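# Slide the paper roll onto the wooden holder's post

## Task

Thread the paper roll over the upright post of the wooden holder until it sits on the holder's base, then release it so no part of the robot touches it (a wrist camera cable resting on it counts as touching).

## Robot and tools

Robot: two arms, left_arm and right_arm, each ending in a parallel gripper with a wrist camera. Cameras: cam_high (fixed, overhead), cam_left_wrist, cam_right_wrist, each 672x504 pixels.

Frame: one scene frame for all numbers. Its origin is at table-top height, halfway between the two arms' nominal bases. +x points out across the table, +z points up, and left_arm sits on the +y side (arm names do not match left/right in images). Real bases are offset from nominal; a BASES line, if present, gives their calibrated spots. Reported hand poses can be off by a few centimetres, more at long reach, and an arm may settle a centimetre or more from its command without touching anything.

Gripper axes: the fingers extend along the gripper's +z and close along its y. end_effector_position is the point between the finger pads, about 1 cm short of the fingertips.

A row always has 16 numbers: for left_arm x, y, z, qw, qx, qy, qz, opening, then the same eight for right_arm, even when one arm is idle. x, y, z are an absolute target position in metres in the scene frame; qw..qz an absolute target orientation (w first) in the same frame. Opening runs from -1 (closed) to +1 (fully open, 0.094 m). To hold an arm still, repeat its last reported pose and intended opening exactly in every row; to keep an orientation, keep sending the same quaternion rather than copying a drifted reading. Each control step the commanded orientation is limited to 40 degrees from the measured one.

execute_actions takes "actions" (a list with zero or one entry) and optional "cameras". Empty list: just report the state, with pictures. {"rows": [...], "steps": n}: up to 15 rows, n up to 15 steps of 1/30 s each (default 15); one row per step, the final row held for leftover steps. Every target must lie within 0.6 m of that arm's last reported position along each of its gripper axes, or the whole call is rejected and nothing moves. {"steps": n} alone: wait up to 300 steps counted from the previous result, including your thinking time. Results come 5 steps before an action finishes; those steps still run afterwards. Pictures come only on an empty list or when "cameras" names them.

move: "target" is one 16-number row or a list of up to 15 rows, all absolute poses as above, with no 0.6 m limit. Each gripper travels in a straight line, rotating the short way; all arms finish together, within 10 s total. "speed": top speed in m/s, 0.002 to 2.9, default 0.25 (rotation up to twice that in rad/s), one value or one per target. "blend": corner radius in metres for listed waypoints, default 0. "blocking": false returns after about 0.5 s while the move continues. A changed opening in the first row is sent immediately; in later rows, on arrival. Moves do not avoid obstacles or the other arm; faster moves lag, overshoot and hit harder. The result adds a "move:" line: done (within 10 mm and 2 degrees), off_target, moving, held or fault, plus limits such as paced (pose clipped) or held (steps withheld by a check, e.g. arms too close).



Result lines: end_effector_position and end_effector_quat_wxyz per arm; Hand target (pose the controller is currently driving toward); Joint positions (last value is the finger opening in metres); Joint velocities ("within noise" means at rest); Joint torques (include gravity, offsets and noise; the first three wrap at ±28 N m); grip_measured (finger opening on the -1..1 scale, reading up to about 2.7 mm wide when empty and slightly narrower than a squeezed part). Joint limits in rad: waist -2.618 to 3.054, shoulder 0 to 3.142, elbow 0 to 3.142 (straight at 2.901), wrist pitch and yaw ±1.571, wrist roll ±2.094. Camera calibration lines give K and T_world_to_cam for projecting scene points.

Gripping: the fingers follow the command until they meet resistance; squeezing starts roughly 0.05 below the touch reading (more for round items). Close gently on a paper roll. To release, command an opening well above grip_measured.

Avoid: dropping the roll or letting go while it moves; anything leaving the table; fast impacts or hard pressing; arms or grippers colliding, or one gripper closing on the other's fingers; paths near an arm's own base (go around it) and wrists near the waist axis, which can flip the shoulder. Loose objects may get an occasional brief shove. Motor heat rises from holding loads, stretched arms or pushing at unreachable poses: MOTOR HOT appears at 75 °C, an over-temperature fault folds that arm at 90 °C, and at 100 °C it collapses.

Each tool is called after "Request:" by a JSON object that holds its "method" and its "body".

## Session

Request:
{"method": "execute_actions", "body": {"actions": [], "cameras": ["all"]}}

Scene clock: 0.00 s of 4400.00 s.
left_arm: end_effector_position=(+0.3990, +0.2155, +0.3339) grip_measured=+1.000 end_effector_quat_wxyz=(+0.613, -0.149, +0.751, -0.193) | right_arm: end_effector_position=(+0.2363, -0.1520, +0.2376) grip_measured=+1.000 end_effector_quat_wxyz=(+0.503, -0.064, +0.821, +0.263)
Joint positions: left_arm=[-0.192 0.968 0.891 -0.096 -0.063 -0.512 0.094] | right_arm=[0.621 0.795 0.631 -0.201 0.071 0.431 0.094]
Joint velocities: within noise
Joint torques (N m): no reading
Motor temperatures (°C): left_arm=[23 24 21 24 22 21 23] | right_arm=[23 23 23 22 22 23 24]
Heat: left arm: 24 °C; right arm: 24 °C.
Hand target: left_arm +0.3971, +0.2160, +0.3393; +0.618, -0.147, +0.748, -0.193 | right_arm +0.2363, -0.1523, +0.2440; +0.509, -0.063, +0.816, +0.265

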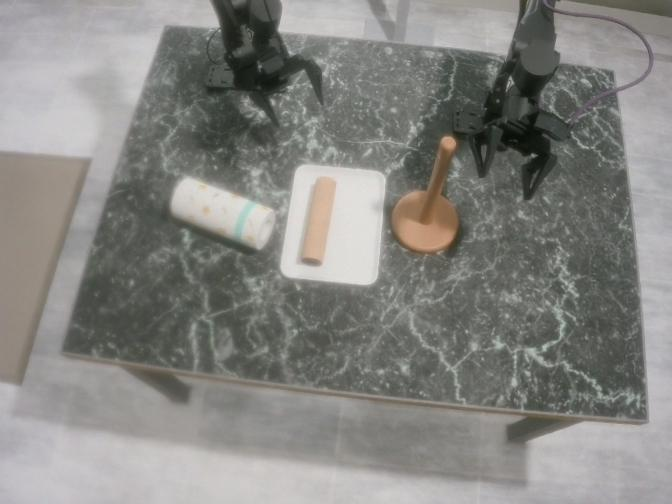

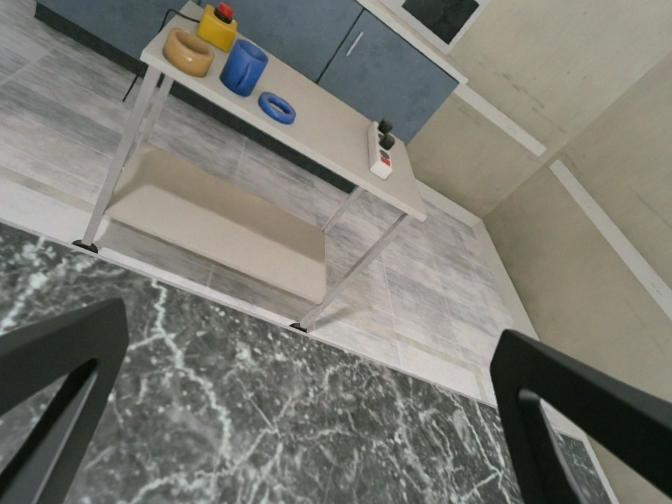

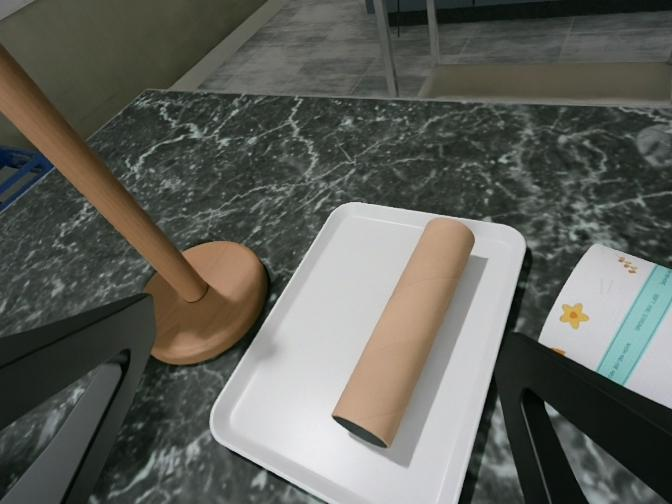

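Request:
{"method": "zoom_image", "body": {"camera": "cam_high", "region": [160, 160, 300, 265]}}

Request:
{"method": "zoom_image", "body": {"camera": "cam_high", "region": [370, 125, 490, 265]}}

Request:
{"method": "zoom_image", "body": {"camera": "cam_right_wrist", "region": [0, 30, 336, 380]}}

Scaled by 3.600 from the camera's 672x504 image, which has a finer 960x720 frame.

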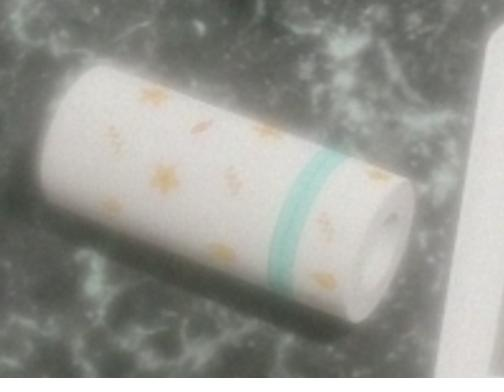

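Scaled by 3.600 from the camera's 672x504 image, which has a finer 960x720 frame.

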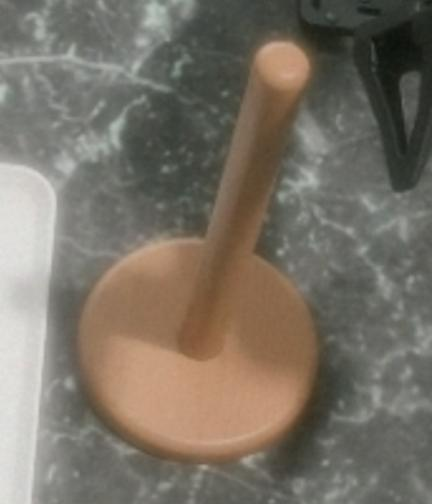

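Scaled by 1.440 from the camera's 672x504 image, which has a finer 960x720 frame.

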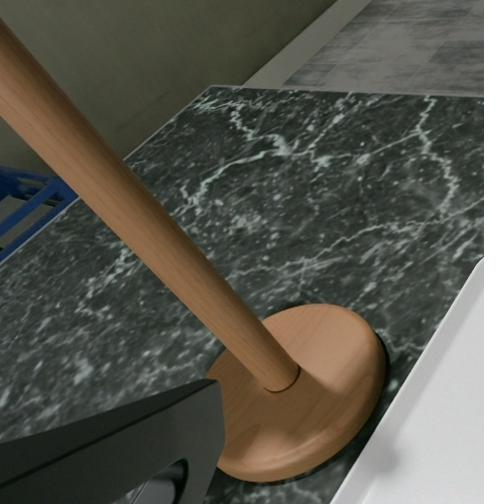

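Request:
{"method": "move", "body": {"target": [0.405, 0.362, 0.335, 0.638, -0.281, 0.712, -0.080, 1.0, 0.366, -0.295, 0.15, 0.0, -0.6017, 0.7987, 0.0, 1.0], "speed": 0.5}}

Scene clock: 12.80 s of 4400.00 s.
left_arm: end_effector_position=(+0.4022, +0.3599, +0.3222) grip_measured=+1.000 end_effector_quat_wxyz=(+0.627, -0.288, +0.719, -0.083) | right_arm: end_effector_position=(+0.3627, -0.2970, +0.1531) grip_measured=+1.000 end_effector_quat_wxyz=(+0.008, -0.596, +0.803, -0.002)
Joint positions: left_arm=[0.231 1.017 0.891 -0.073 0 -0.512 0.094] | right_arm=[0.069 2.042 1.991 -1.505 -0.006 -1.195 0.094]
Joint velocities: within noise
Joint torques (N m): left_arm=[0.4 -2.47 10.37 2.26 0.01 0.1] | right_arm=[0.55 -9.36 9.33 0.08 0.08 -0.05]
Motor temperatures (°C): left_arm=[23 24 22 28 22 21 23] | right_arm=[23 24 24 25 22 23 24]
Heat: left arm: 28 °C; right arm: 25 °C.
Hand target: left_arm +0.4046, +0.3619, +0.3347; +0.638, -0.281, +0.712, -0.080 | right_arm +0.3659, -0.2950, +0.1499; +0.000, -0.602, +0.799, +0.000
Off the commanded pose: left_arm 0.013 m, 2 deg | right_arm 0.005 m, 1 deg.
Kept back: nothing.
move: off_target (left_arm)
camera_calibration:
cam_left_wrist: T_world_to_cam=[[0.292979, -0.756044, 0.585286, -0.0383578], [-0.458532, -0.648264, -0.607867, 0.638583], [0.838994, -0.0902809, -0.536598, -0.0283081], [0, 0, 0, 1]] pos_world=[0.327799, 0.382415, 0.395434]
cam_right_wrist: T_world_to_cam=[[0.98535, -0.170134, -0.0118202, -0.406879], [-0.144885, -0.871646, 0.468233, -0.254326], [-0.0899656, -0.459661, -0.883526, 0.135223], [0, 0, 0, 1]] pos_world=[0.376235, -0.22875, 0.233747]

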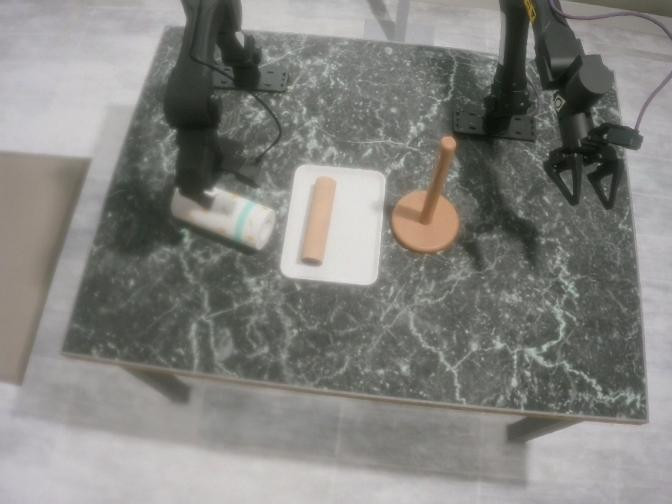

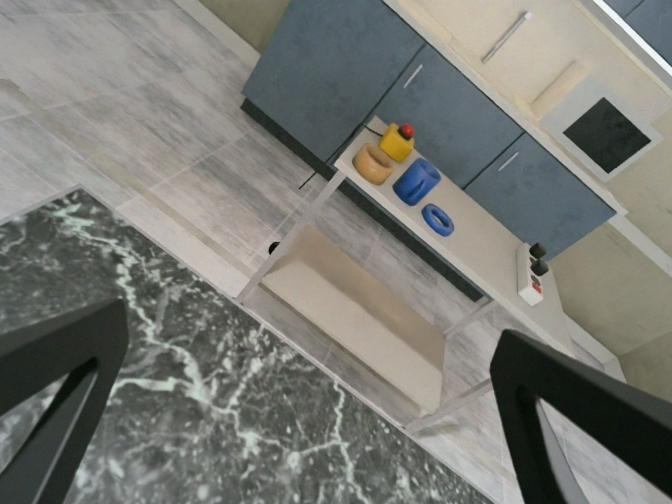

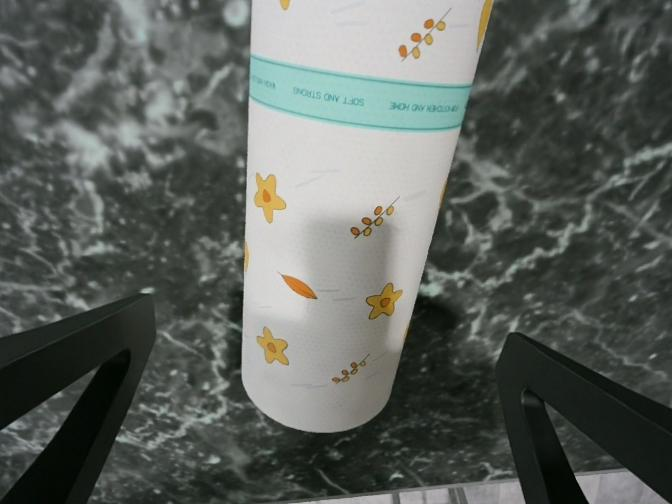

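Request:
{"method": "zoom_image", "body": {"camera": "cam_right_wrist", "region": [110, 0, 560, 450]}}

Request:
{"method": "zoom_image", "body": {"camera": "cam_high", "region": [150, 100, 310, 260]}}

Scaled by 1.120 from the camera's 672x504 image, which has a finer 960x720 frame.

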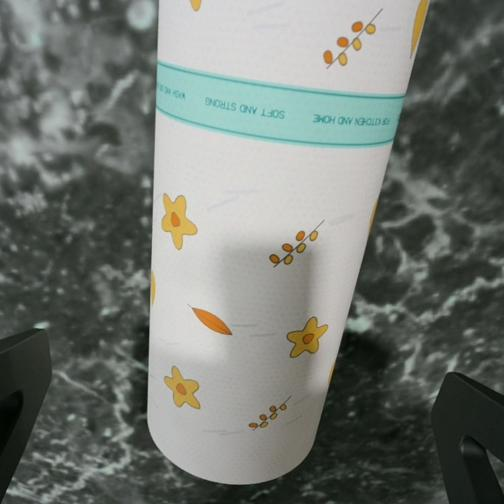

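Scaled by 3.150 from the camera's 672x504 image, which has a finer 960x720 frame.

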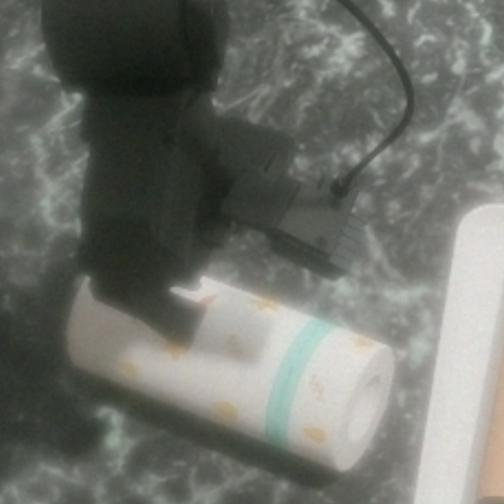

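Request:
{"method": "move", "body": {"target": [0.405, 0.362, 0.335, 0.638, -0.281, 0.712, -0.080, 1.0, 0.3691, -0.2959, 0.102, 0.0, -0.6017, 0.7987, 0.0, 1.0], "speed": 0.2, "cameras": ["cam_right_wrist"]}}

Scene clock: 21.47 s of 4400.00 s.
left_arm: end_effector_position=(+0.4022, +0.3598, +0.3224) grip_measured=+1.000 end_effector_quat_wxyz=(+0.628, -0.287, +0.719, -0.083) | right_arm: end_effector_position=(+0.3704, -0.2967, +0.1148) grip_measured=+1.000 end_effector_quat_wxyz=(+0.013, -0.597, +0.802, -0.006)
Joint positions: left_arm=[0.231 1.017 0.891 -0.073 0 -0.512 0.094] | right_arm=[0.069 2.042 1.838 -1.339 -0.004 -1.198 0.094]
Joint velocities: within noise
Joint torques (N m): left_arm=[0.39 -2.47 10.37 2.26 0.03 0.11] | right_arm=[0.35 -10.11 5.08 0.33 0.04 -0.06]
Motor temperatures (°C): left_arm=[23 24 23 29 22 21 23] | right_arm=[23 24 24 24 22 23 24]
Heat: left arm: 29 °C; right arm: 24 °C.
Hand target: left_arm +0.4046, +0.3619, +0.3348; +0.638, -0.281, +0.712, -0.080 | right_arm +0.3688, -0.2960, +0.1022; +0.000, -0.602, +0.799, +0.000
Off the commanded pose: left_arm 0.013 m, 2 deg | right_arm 0.013 m, 2 deg.
Kept back: nothing.
move: off_target (left_arm, right_arm)
camera_calibration:
cam_right_wrist: T_world_to_cam=[[0.985986, -0.166821, 0.00154873, -0.415627], [-0.148258, -0.871937, 0.466632, -0.233545], [-0.0764939, -0.460322, -0.88445, 0.0971634], [0, 0, 0, 1]] pos_world=[0.382609, -0.228246, 0.19556]
Images, in order (width x height): cam_right_wrist 672x504.

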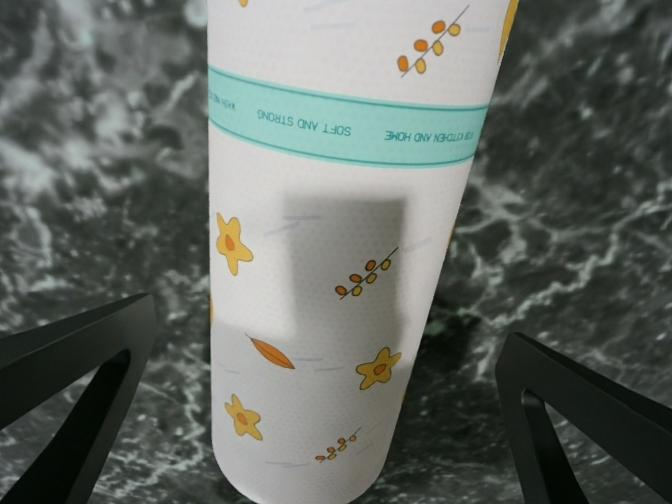

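Request:
{"method": "zoom_image", "body": {"camera": "cam_right_wrist", "region": [120, 180, 540, 504]}}

Scaled by 1.200 from the camera's 672x504 image, which has a finer 960x720 frame.

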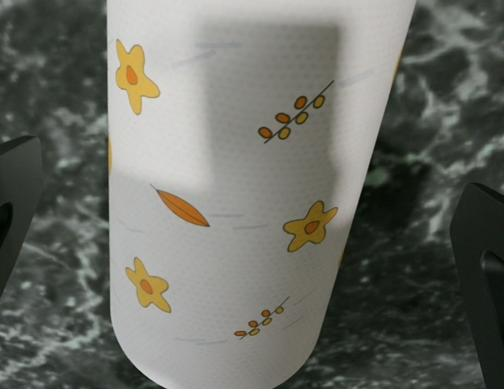

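Request:
{"method": "move", "body": {"target": [0.405, 0.362, 0.335, 0.638, -0.281, 0.712, -0.080, 1.0, 0.367, -0.2965, 0.054, 0.0, -0.6017, 0.7987, 0.0, 1.0], "speed": 0.15, "cameras": ["cam_right_wrist"]}}

Scene clock: 24.83 s of 4400.00 s.
left_arm: end_effector_position=(+0.4022, +0.3598, +0.3224) grip_measured=+1.000 end_effector_quat_wxyz=(+0.628, -0.287, +0.719, -0.083) | right_arm: end_effector_position=(+0.3704, -0.2968, +0.0684) grip_measured=+1.000 end_effector_quat_wxyz=(+0.015, -0.598, +0.801, -0.007)
Joint positions: left_arm=[0.231 1.017 0.891 -0.073 0 -0.512 0.094] | right_arm=[0.069 2.047 1.662 -1.152 -0.004 -1.199 0.094]
Joint velocities: within noise
Joint torques (N m): left_arm=[0.35 -2.39 10.33 2.24 0.01 0.1] | right_arm=[0.27 -9.85 5.03 0.37 0.04 -0.03]
Motor temperatures (°C): left_arm=[23 24 23 30 22 21 23] | right_arm=[23 25 24 24 22 23 24]
Heat: left arm: 30 °C; right arm: 25 °C.
Hand target: left_arm +0.4046, +0.3619, +0.3348; +0.638, -0.281, +0.712, -0.080 | right_arm +0.3666, -0.2965, +0.0543; +0.000, -0.602, +0.799, +0.000
Off the commanded pose: left_arm 0.013 m, 2 deg | right_arm 0.015 m, 2 deg.
Kept back: nothing.
move: off_target (left_arm, right_arm)
camera_calibration:
cam_right_wrist: T_world_to_cam=[[0.986163, -0.165666, 0.00614879, -0.415658], [-0.149374, -0.871874, 0.466394, -0.211565], [-0.0719045, -0.460858, -0.884556, 0.0541916], [0, 0, 0, 1]] pos_world=[0.382201, -0.228344, 0.149164]
Images, in order (width x height): cam_right_wrist 672x504.

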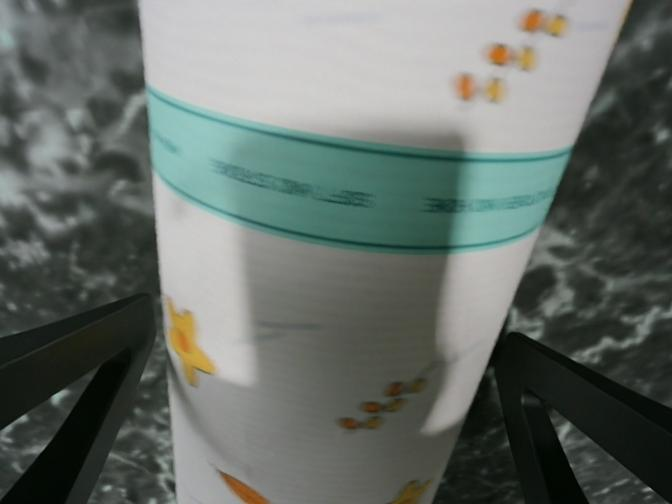

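Request:
{"method": "move", "body": {"target": [[0.405, 0.362, 0.335, 0.638, -0.281, 0.712, -0.080, 1.0, 0.367, -0.2965, 0.028, 0.0, -0.6017, 0.7987, 0.0, 1.0], [0.405, 0.362, 0.335, 0.638, -0.281, 0.712, -0.080, 1.0, 0.367, -0.2965, 0.028, 0.0, -0.6017, 0.7987, 0.0, 0.7], [0.405, 0.362, 0.335, 0.638, -0.281, 0.712, -0.080, 1.0, 0.367, -0.2965, 0.15, 0.0, -0.6017, 0.7987, 0.0, 0.7]], "speed": [0.12, 0.12, 0.25], "cameras": ["cam_high", "cam_right_wrist"]}}

Scene clock: 29.00 s of 4400.00 s.
left_arm: end_effector_position=(+0.4022, +0.3598, +0.3224) grip_measured=+1.000 end_effector_quat_wxyz=(+0.628, -0.287, +0.719, -0.083) | right_arm: end_effector_position=(+0.3647, -0.2974, +0.1439) grip_measured=+0.741 end_effector_quat_wxyz=(-0.003, -0.598, +0.801, +0.004)
Joint positions: left_arm=[0.231 1.017 0.891 -0.073 0 -0.512 0.094] | right_arm=[0.069 2.072 2 -1.508 -0.003 -1.2 0.082]
Joint velocities: within noise
Joint torques (N m): left_arm=[0.42 -2.48 10.26 2.26 0.02 0.12] | right_arm=[0.29 -12.01 9.21 0 0.02 -0.01]
Motor temperatures (°C): left_arm=[23 24 23 30 22 21 23] | right_arm=[23 25 24 24 22 23 24]
Heat: left arm: 30 °C; right arm: 25 °C.
Hand target: left_arm +0.4046, +0.3619, +0.3348; +0.638, -0.281, +0.712, -0.080 | right_arm +0.3668, -0.2965, +0.1499; +0.000, -0.602, +0.799, +0.000
Off the commanded pose: left_arm 0.013 m, 2 deg | right_arm 0.007 m, 1 deg.
Kept back: nothing.
move: off_target (left_arm); target 2's new opening was sent with right_arm's hand 0.014 m and 2 deg from that target
camera_calibration:
cam_right_wrist: T_world_to_cam=[[0.985596, -0.165433, -0.0351027, -0.404375], [-0.129064, -0.869921, 0.476003, -0.256454], [-0.109283, -0.464617, -0.878743, 0.132059], [0, 0, 0, 1]] pos_world=[0.379883, -0.228635, 0.223924]
Images, in order (width x height): cam_high 672x504, cam_right_wrist 672x504.

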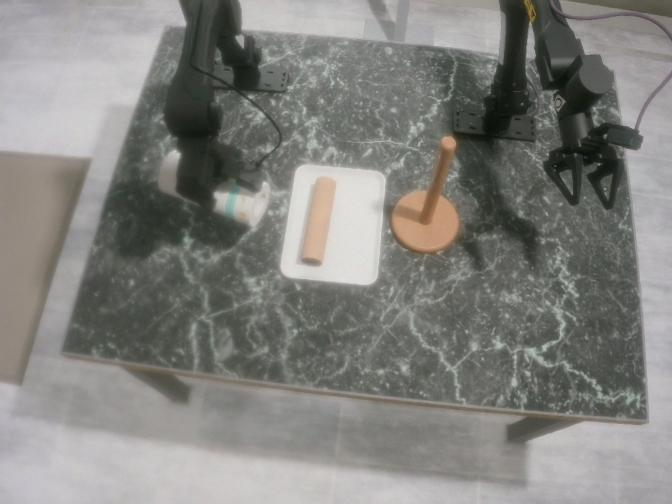

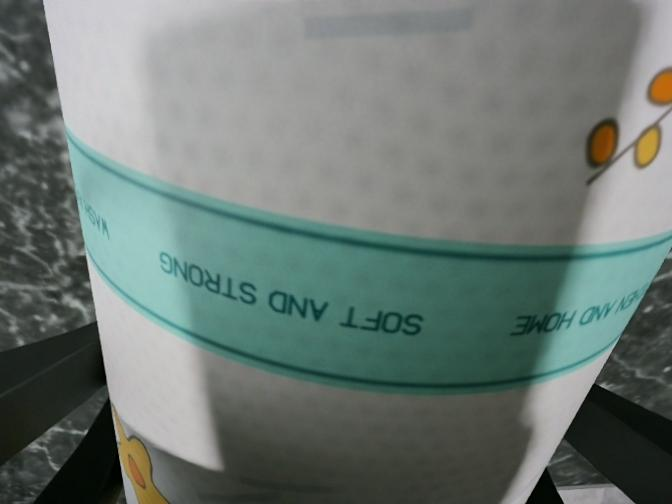

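Request:
{"method": "move", "body": {"target": [[0.405, 0.362, 0.335, 0.638, -0.281, 0.712, -0.080, 1.0, 0.35, -0.10, 0.44, 0.6314, -0.3183, 0.6314, 0.3183, 0.7], [0.405, 0.362, 0.335, 0.638, -0.281, 0.712, -0.080, 1.0, 0.322, 0.13, 0.455, 0.6314, -0.3183, 0.6314, 0.3183, 0.7]], "speed": [0.5, 0.35], "blend": 0.06, "cameras": ["cam_high", "cam_right_wrist"]}}

Scene clock: 32.57 s of 4400.00 s.
left_arm: end_effector_position=(+0.4022, +0.3597, +0.3224) grip_measured=+1.000 end_effector_quat_wxyz=(+0.628, -0.287, +0.719, -0.083) | right_arm: end_effector_position=(+0.3152, +0.1280, +0.4472) grip_measured=+0.741 end_effector_quat_wxyz=(+0.623, -0.328, +0.635, +0.319)
Joint positions: left_arm=[0.231 1.017 0.891 -0.073 0.001 -0.512 0.094] | right_arm=[0.906 1.817 1.889 -0.093 -0.03 -0.004 0.082]
Joint velocities: within noise
Joint torques (N m): left_arm=[0.49 -2.51 10.28 2.25 0.03 0.09] | right_arm=[-0.2 -9.09 11.59 2.01 0.13 0.08]
Motor temperatures (°C): left_arm=[23 24 23 31 22 21 23] | right_arm=[23 25 24 24 22 23 24]
Heat: left arm: 31 °C; right arm: 25 °C.
Hand target: left_arm +0.4046, +0.3618, +0.3348; +0.638, -0.281, +0.712, -0.080 | right_arm +0.3217, +0.1294, +0.4547; +0.632, -0.318, +0.631, +0.318
Off the commanded pose: left_arm 0.013 m, 2 deg | right_arm 0.011 m, 2 deg.
Kept back: nothing.
move: off_target (left_arm, right_arm)
camera_calibration:
cam_right_wrist: T_world_to_cam=[[0.82276, -0.554522, 0.124786, -0.244989], [-0.188259, -0.473012, -0.860708, 0.528533], [0.536307, 0.684664, -0.493569, 0.0678886], [0, 0, 0, 1]] pos_world=[0.264659, 0.0676704, 0.518992]
Images, in order (width x height): cam_high 672x504, cam_right_wrist 672x504.

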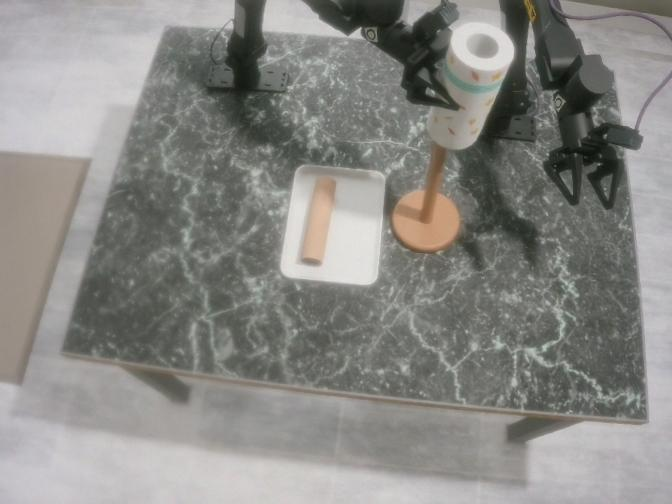

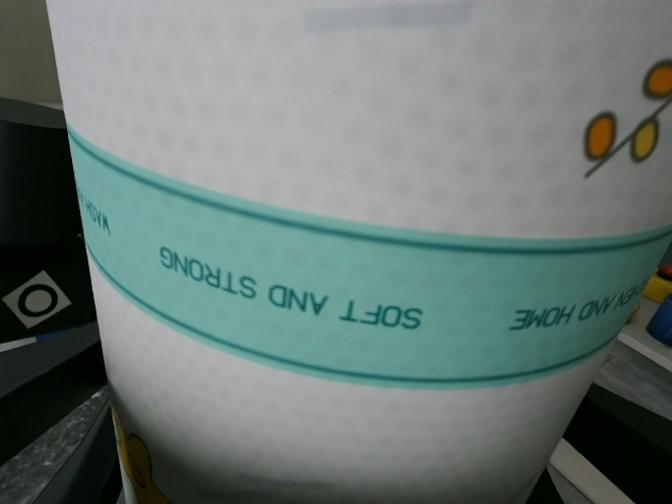

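Request:
{"method": "zoom_image", "body": {"camera": "cam_high", "region": [400, 15, 540, 155]}}

Request:
{"method": "zoom_image", "body": {"camera": "cam_high", "region": [380, 120, 480, 260]}}

Scaled by 3.600 from the camera's 672x504 image, which has a finer 960x720 frame.

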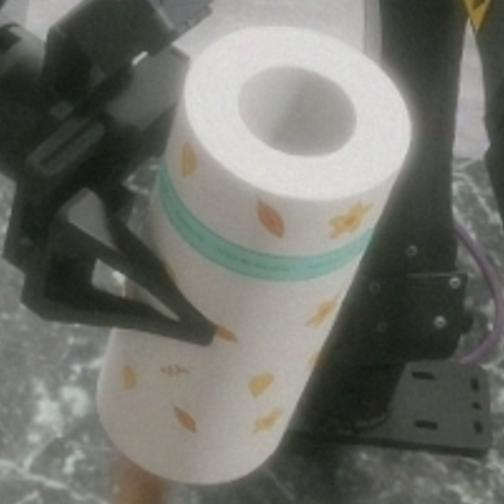

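Scaled by 3.600 from the camera's 672x504 image, which has a finer 960x720 frame.

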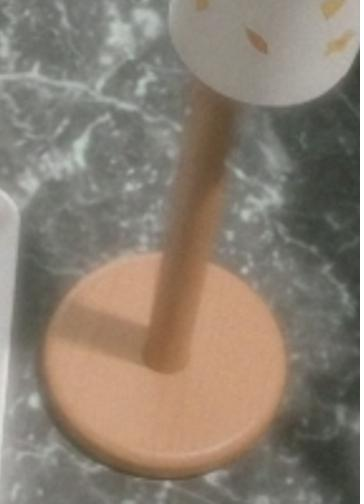

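Request:
{"method": "move", "body": {"target": [0.405, 0.362, 0.335, 0.638, -0.281, 0.712, -0.080, 1.0, 0.322, 0.126, 0.432, 0.6445, -0.3116, 0.6180, 0.3249, 0.7], "speed": 0.15, "cameras": ["cam_high"]}}

Request:
{"method": "zoom_image", "body": {"camera": "cam_high", "region": [400, 15, 540, 155]}}

Request:
{"method": "zoom_image", "body": {"camera": "cam_high", "region": [400, 80, 500, 180]}}

Scene clock: 38.60 s of 4400.00 s.
left_arm: end_effector_position=(+0.4022, +0.3597, +0.3224) grip_measured=+1.000 end_effector_quat_wxyz=(+0.628, -0.287, +0.719, -0.083) | right_arm: end_effector_position=(+0.3215, +0.1341, +0.4172) grip_measured=+0.741 end_effector_quat_wxyz=(+0.630, -0.324, +0.629, +0.321)
Joint positions: left_arm=[0.231 1.017 0.891 -0.073 0.001 -0.512 0.094] | right_arm=[0.905 1.817 1.747 0.069 -0.029 -0.004 0.082]
Joint velocities: within noise
Joint torques (N m): left_arm=[0.44 -2.43 10.32 2.24 0.01 0.1] | right_arm=[-0.5 -13.53 6.99 2.27 0.05 0.05]
Motor temperatures (°C): left_arm=[23 24 24 31 22 21 23] | right_arm=[23 25 25 26 22 23 25]
Heat: left arm: 31 °C; right arm: 26 °C.
Hand target: left_arm +0.4046, +0.3618, +0.3348; +0.638, -0.281, +0.712, -0.080 | right_arm +0.3218, +0.1260, +0.4320; +0.644, -0.312, +0.618, +0.325
Off the commanded pose: left_arm 0.013 m, 2 deg | right_arm 0.017 m, 3 deg.
Kept back: nothing.
move: off_target (left_arm, right_arm)
Images, in order (width x height): cam_high 672x504.

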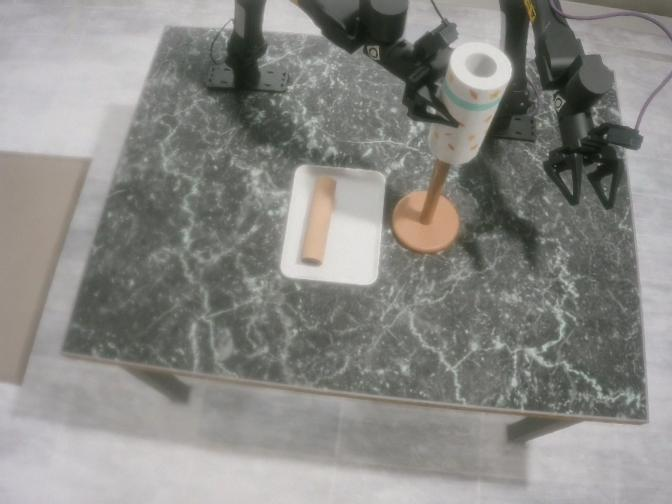

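Scaled by 3.600 from the camera's 672x504 image, which has a finer 960x720 frame.

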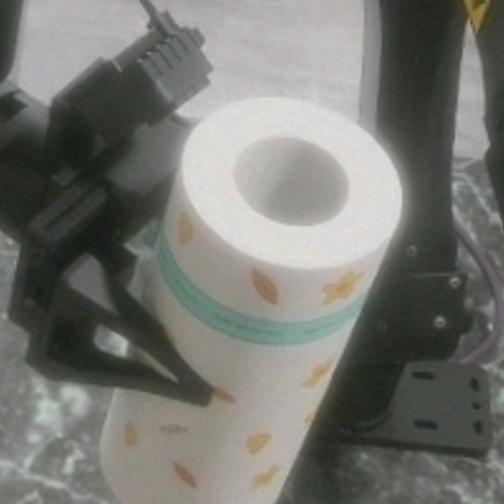

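Scaled by 5.040 from the camera's 672x504 image, which has a finer 960x720 frame.

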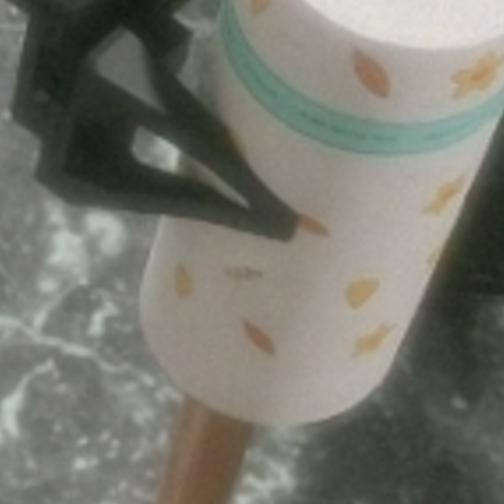

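Request:
{"method": "move", "body": {"target": [0.405, 0.362, 0.335, 0.638, -0.281, 0.712, -0.080, 1.0, 0.3149, 0.1163, 0.434, 0.6445, -0.3116, 0.6180, 0.3249, 0.7], "speed": 0.1, "cameras": ["cam_high"]}}

Request:
{"method": "zoom_image", "body": {"camera": "cam_high", "region": [400, 80, 500, 180]}}

Scene clock: 43.50 s of 4400.00 s.
left_arm: end_effector_position=(+0.4022, +0.3597, +0.3224) grip_measured=+1.000 end_effector_quat_wxyz=(+0.628, -0.287, +0.719, -0.083) | right_arm: end_effector_position=(+0.3201, +0.1322, +0.4063) grip_measured=+0.741 end_effector_quat_wxyz=(+0.623, -0.327, +0.635, +0.318)
Joint positions: left_arm=[0.231 1.017 0.891 -0.073 0.001 -0.512 0.094] | right_arm=[0.905 1.803 1.706 0.076 -0.029 -0.004 0.082]
Joint velocities: within noise
Joint torques (N m): left_arm=[0.44 -2.44 10.4 2.26 0.01 0.12] | right_arm=[-0.58 -16.47 6.41 2.22 0.05 0.08]
Motor temperatures (°C): left_arm=[23 24 24 31 22 21 23] | right_arm=[23 26 24 27 22 23 25]
Heat: left arm: 31 °C; right arm: 27 °C.
Hand target: left_arm +0.4046, +0.3618, +0.3348; +0.638, -0.281, +0.712, -0.080 | right_arm +0.3150, +0.1169, +0.4336; +0.644, -0.312, +0.618, +0.325
Off the commanded pose: left_arm 0.013 m, 2 deg | right_arm 0.032 m, 4 deg.
Kept back: nothing.
move: off_target (left_arm, right_arm)
Images, in order (width x height): cam_high 672x504.

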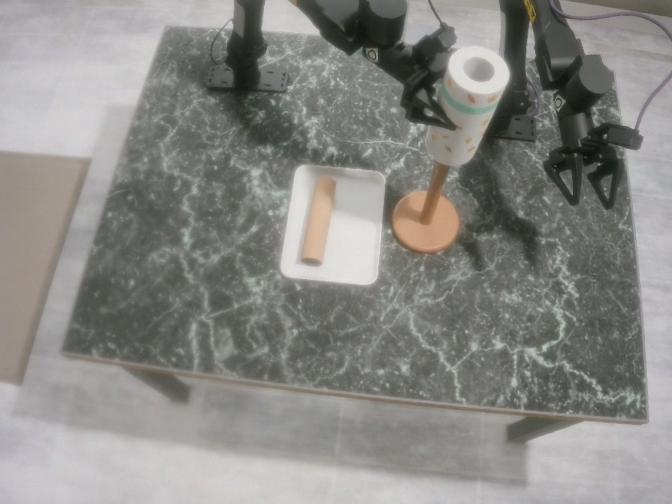

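Scaled by 5.040 from the camera's 672x504 image, which has a finer 960x720 frame.

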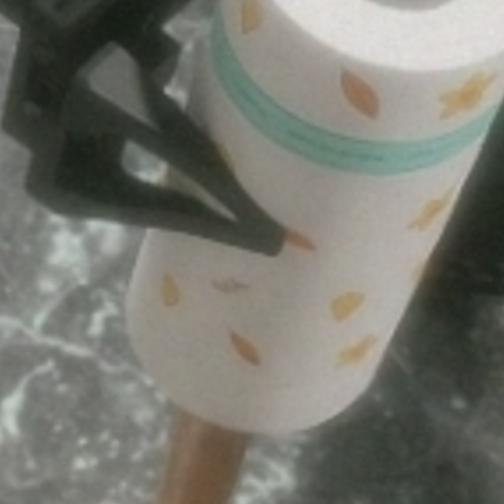

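Request:
{"method": "move", "body": {"target": [0.405, 0.362, 0.335, 0.638, -0.281, 0.712, -0.080, 1.0, 0.319, 0.122, 0.18, 0.6445, -0.3116, 0.6180, 0.3249, 0.7], "speed": 0.2, "cameras": ["cam_high", "cam_right_wrist"]}}

Request:
{"method": "zoom_image", "body": {"camera": "cam_high", "region": [370, 90, 510, 260]}}

Scene clock: 46.83 s of 4400.00 s.
left_arm: end_effector_position=(+0.4022, +0.3597, +0.3224) grip_measured=+1.000 end_effector_quat_wxyz=(+0.628, -0.287, +0.719, -0.083) | right_arm: end_effector_position=(+0.3184, +0.1233, +0.1855) grip_measured=+0.741 end_effector_quat_wxyz=(+0.643, -0.315, +0.620, +0.322)
Joint positions: left_arm=[0.231 1.017 0.891 -0.073 0.001 -0.512 0.094] | right_arm=[0.9 2.05 1.038 1.046 -0.022 -0.004 0.082]
Joint velocities: within noise
Joint torques (N m): left_arm=[0.49 -2.44 10.35 2.27 0.01 0.09] | right_arm=[-0.16 -10.52 5.5 2.32 -0.05 0.08]
Motor temperatures (°C): left_arm=[23 24 24 32 22 21 23] | right_arm=[23 26 24 28 22 23 25]
Heat: left arm: 32 °C; right arm: 28 °C.
Hand target: left_arm +0.4046, +0.3618, +0.3348; +0.638, -0.281, +0.712, -0.080 | right_arm +0.3189, +0.1220, +0.1801; +0.644, -0.312, +0.618, +0.325
Off the commanded pose: left_arm 0.013 m, 2 deg | right_arm 0.006 m, 1 deg.
Kept back: nothing.
move: off_target (left_arm)
camera_calibration:
cam_right_wrist: T_world_to_cam=[[0.809994, -0.572418, 0.127469, -0.211791], [-0.166175, -0.432486, -0.886195, 0.294363], [0.562402, 0.69663, -0.445432, -0.0785137], [0, 0, 0, 1]] pos_world=[0.264622, 0.0607699, 0.252887]
Images, in order (width x height): cam_high 672x504, cam_right_wrist 672x504.

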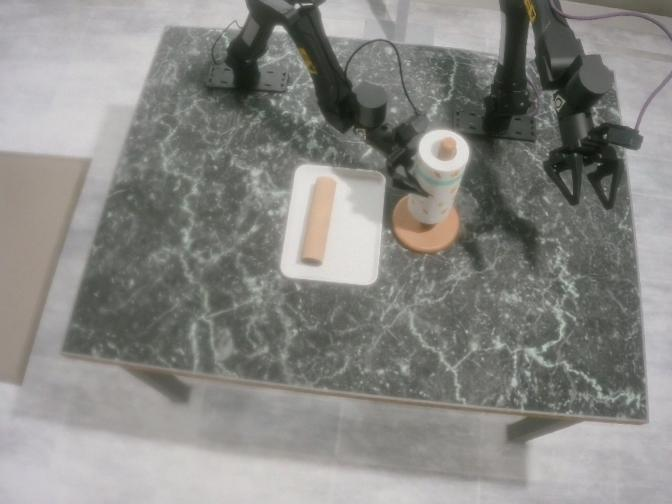

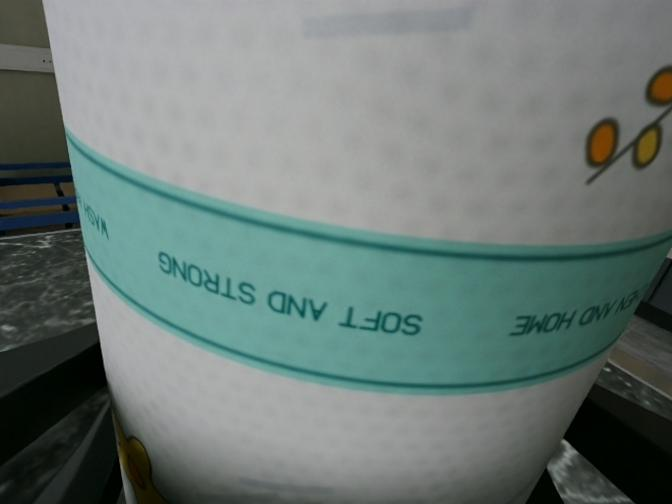

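Scaled by 2.965 from the camera's 672x504 image, which has a finer 960x720 frame.

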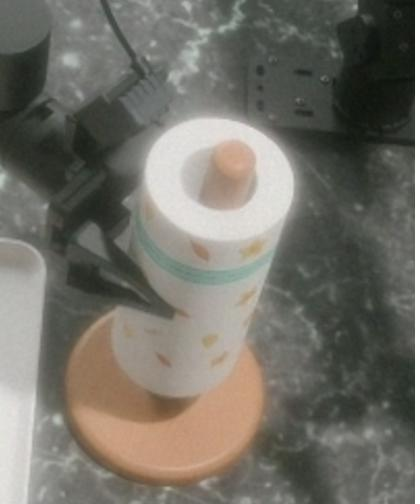

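Request:
{"method": "move", "body": {"target": [0.405, 0.362, 0.335, 0.638, -0.281, 0.712, -0.080, 1.0, 0.321, 0.125, 0.115, 0.6445, -0.3116, 0.6180, 0.3249, 0.7], "speed": 0.1, "cameras": ["cam_high"]}}

Request:
{"method": "zoom_image", "body": {"camera": "cam_high", "region": [370, 110, 510, 270]}}

Scene clock: 49.07 s of 4400.00 s.
left_arm: end_effector_position=(+0.4022, +0.3597, +0.3224) grip_measured=+1.000 end_effector_quat_wxyz=(+0.628, -0.287, +0.719, -0.083) | right_arm: end_effector_position=(+0.3206, +0.1262, +0.1341) grip_measured=+0.741 end_effector_quat_wxyz=(+0.653, -0.309, +0.609, +0.327)
Joint positions: left_arm=[0.231 1.017 0.891 -0.073 0.001 -0.512 0.094] | right_arm=[0.9 2.241 1.031 1.278 -0.022 -0.004 0.082]
Joint velocities: within noise
Joint torques (N m): left_arm=[0.42 -2.41 10.35 2.28 0.04 0.09] | right_arm=[-0.13 -9.55 4.89 2.04 -0.03 0.07]
Motor temperatures (°C): left_arm=[23 24 24 32 22 21 23] | right_arm=[23 26 24 28 22 23 25]
Heat: left arm: 32 °C; right arm: 28 °C.
Hand target: left_arm +0.4046, +0.3618, +0.3348; +0.638, -0.281, +0.712, -0.080 | right_arm +0.3207, +0.1246, +0.1153; +0.644, -0.312, +0.618, +0.325
Off the commanded pose: left_arm 0.013 m, 2 deg | right_arm 0.019 m, 2 deg.
Kept back: nothing.
move: off_target (left_arm, right_arm)
Images, in order (width x height): cam_high 672x504.

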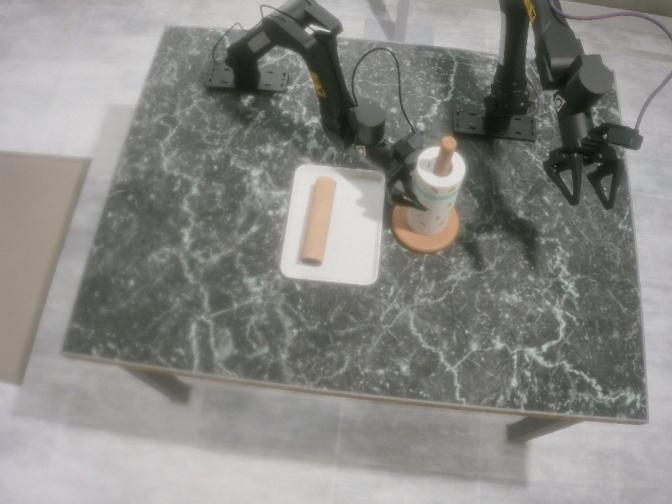

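Scaled by 3.150 from the camera's 672x504 image, which has a finer 960x720 frame.

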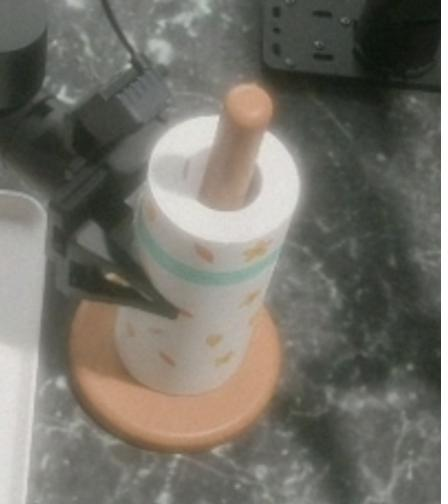

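Request:
{"method": "move", "body": {"target": [0.405, 0.362, 0.335, 0.638, -0.281, 0.712, -0.080, 1.0, 0.322, 0.126, 0.098, 0.6369, -0.3155, 0.6259, 0.3211, 0.7], "speed": 0.06, "cameras": ["cam_high"]}}

Request:
{"method": "zoom_image", "body": {"camera": "cam_high", "region": [370, 110, 510, 270]}}

Scene clock: 51.27 s of 4400.00 s.
left_arm: end_effector_position=(+0.4022, +0.3597, +0.3224) grip_measured=+1.000 end_effector_quat_wxyz=(+0.628, -0.287, +0.719, -0.083) | right_arm: end_effector_position=(+0.3203, +0.1257, +0.1326) grip_measured=+0.741 end_effector_quat_wxyz=(+0.661, -0.305, +0.601, +0.331)
Joint positions: left_arm=[0.231 1.017 0.891 -0.073 0.001 -0.512 0.094] | right_arm=[0.9 2.266 1.031 1.327 -0.022 -0.004 0.082]
Joint velocities: within noise
Joint torques (N m): left_arm=[0.43 -2.4 10.39 2.25 0.01 0.1] | right_arm=[-0.17 -8.59 4.89 1.64 -0.01 0.08]
Motor temperatures (°C): left_arm=[23 24 24 32 22 21 23] | right_arm=[23 26 24 28 22 23 25]
Heat: left arm: 32 °C; right arm: 28 °C.
Hand target: left_arm +0.4046, +0.3618, +0.3348; +0.638, -0.281, +0.712, -0.080 | right_arm +0.3207, +0.1244, +0.0985; +0.637, -0.315, +0.626, +0.321
Off the commanded pose: left_arm 0.013 m, 2 deg | right_arm 0.035 m, 4 deg.
Kept back: nothing.
move: off_target (left_arm, right_arm)
Images, in order (width x height): cam_high 672x504.

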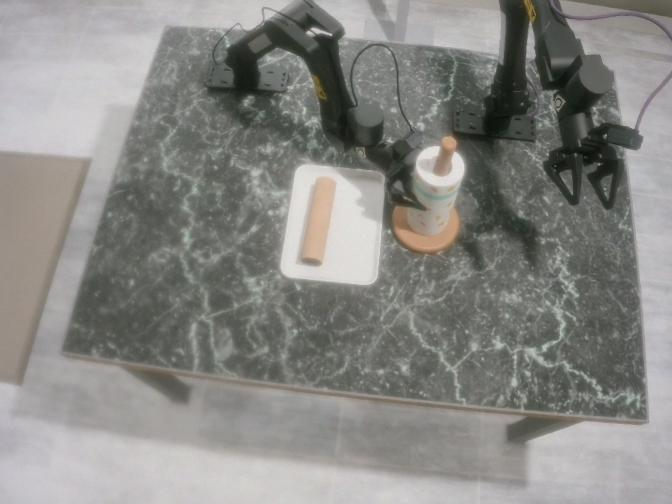

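Scaled by 3.150 from the camera's 672x504 image, which has a finer 960x720 frame.

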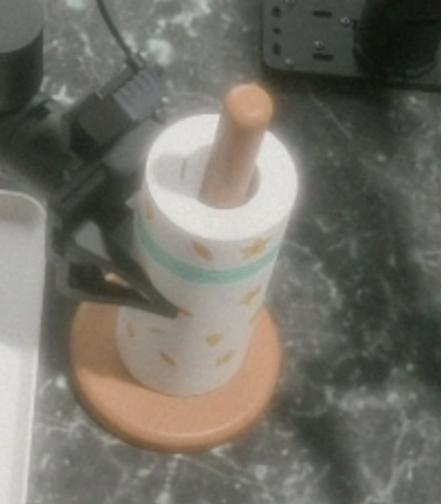

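Request:
{"method": "zoom_image", "body": {"camera": "cam_high", "region": [385, 180, 475, 260]}}

Request:
{"method": "zoom_image", "body": {"camera": "cam_high", "region": [405, 130, 475, 200]}}

Scaled by 5.600 from the camera's 672x504 image, which has a finer 960x720 frame.

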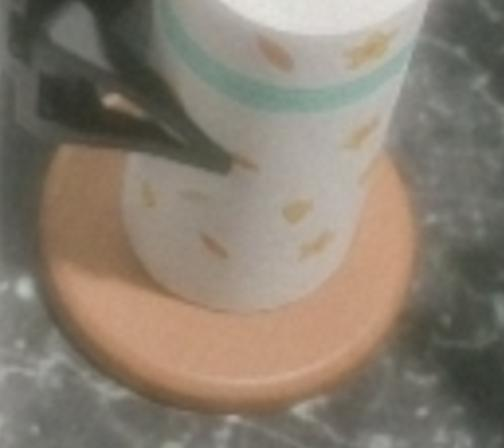

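Scaled by 7.200 from the camera's 672x504 image, which has a finer 960x720 frame.

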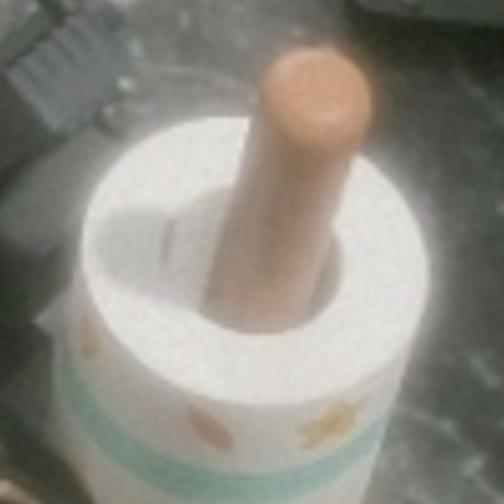

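Request:
{"method": "move", "body": {"target": [[0.405, 0.362, 0.335, 0.638, -0.281, 0.712, -0.080, 1.0, 0.3203, 0.1257, 0.13, 0.661, -0.305, 0.601, 0.331, 1.0], [0.405, 0.362, 0.335, 0.638, -0.281, 0.712, -0.080, 1.0, 0.243, 0.0212, 0.14, 0.661, -0.305, 0.601, 0.331, 1.0]], "speed": [0.1, 0.2], "cameras": ["cam_high", "cam_right_wrist"]}}

Request:
{"method": "zoom_image", "body": {"camera": "cam_high", "region": [370, 110, 510, 270]}}

Scene clock: 56.90 s of 4400.00 s.
left_arm: end_effector_position=(+0.4022, +0.3597, +0.3224) grip_measured=+1.000 end_effector_quat_wxyz=(+0.628, -0.287, +0.719, -0.083) | right_arm: end_effector_position=(+0.2428, +0.0255, +0.1011) grip_measured=+0.998 end_effector_quat_wxyz=(+0.609, -0.330, +0.653, +0.306)
Joint positions: left_arm=[0.231 1.017 0.891 -0.073 0.001 -0.512 0.094] | right_arm=[0.9 1.986 0.468 1.447 -0.022 -0.004 0.094]
Joint velocities: within noise
Joint torques (N m): left_arm=[0.42 -2.44 10.37 2.25 0.03 0.09] | right_arm=[-0.65 -12.1 2.55 3.25 -0.1 0.04]
Motor temperatures (°C): left_arm=[23 24 24 32 22 21 23] | right_arm=[23 26 24 29 22 23 25]
Heat: left arm: 32 °C; right arm: 29 °C.
Hand target: left_arm +0.4046, +0.3618, +0.3347; +0.638, -0.281, +0.712, -0.080 | right_arm +0.2429, +0.0213, +0.1386; +0.651, -0.311, +0.611, +0.325
Off the commanded pose: left_arm 0.013 m, 2 deg | right_arm 0.039 m, 9 deg.
joint sent to its limit (right arm) — joint 4 (wrist pitch), upper limit.
Kept back: nothing.
move: off_target (left_arm, right_arm)
camera_calibration:
cam_right_wrist: T_world_to_cam=[[0.81802, -0.562037, 0.122305, -0.197424], [-0.221414, -0.503936, -0.83488, 0.174768], [0.530867, 0.655868, -0.536672, 0.0125435], [0, 0, 0, 1]] pos_world=[0.193534, -0.0311146, 0.176788]
Images, in order (width x height): cam_high 672x504, cam_right_wrist 672x504.

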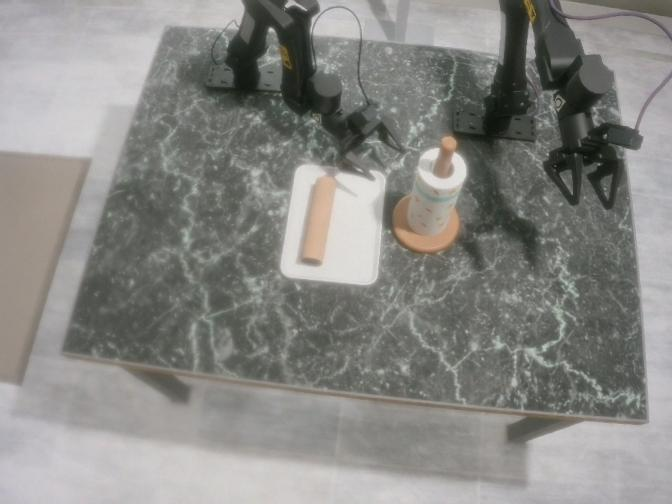

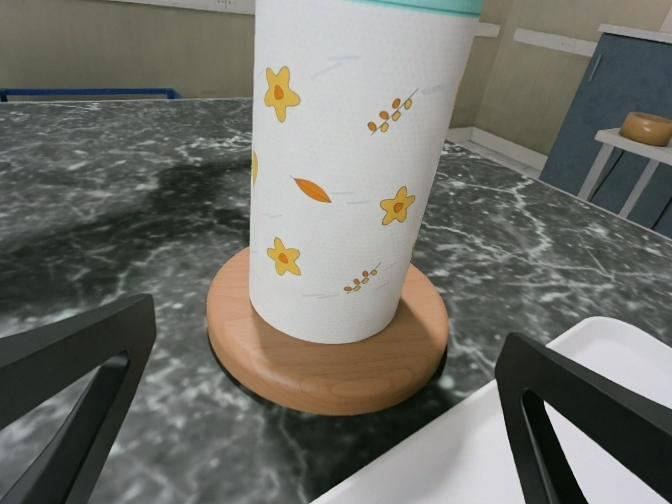

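Scaled by 3.150 from the camera's 672x504 image, which has a finer 960x720 frame.

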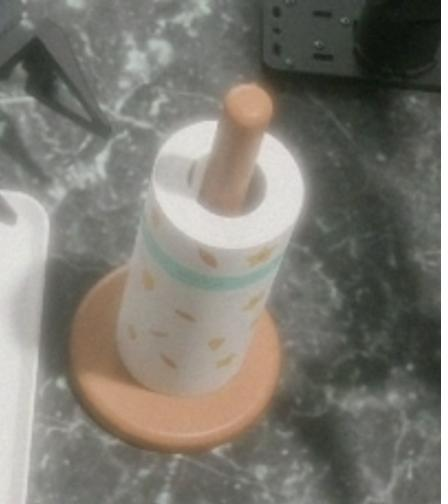

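Request:
{"method": "finished_scene", "body": {"scene": 1}}

The scene is finished: the task was done.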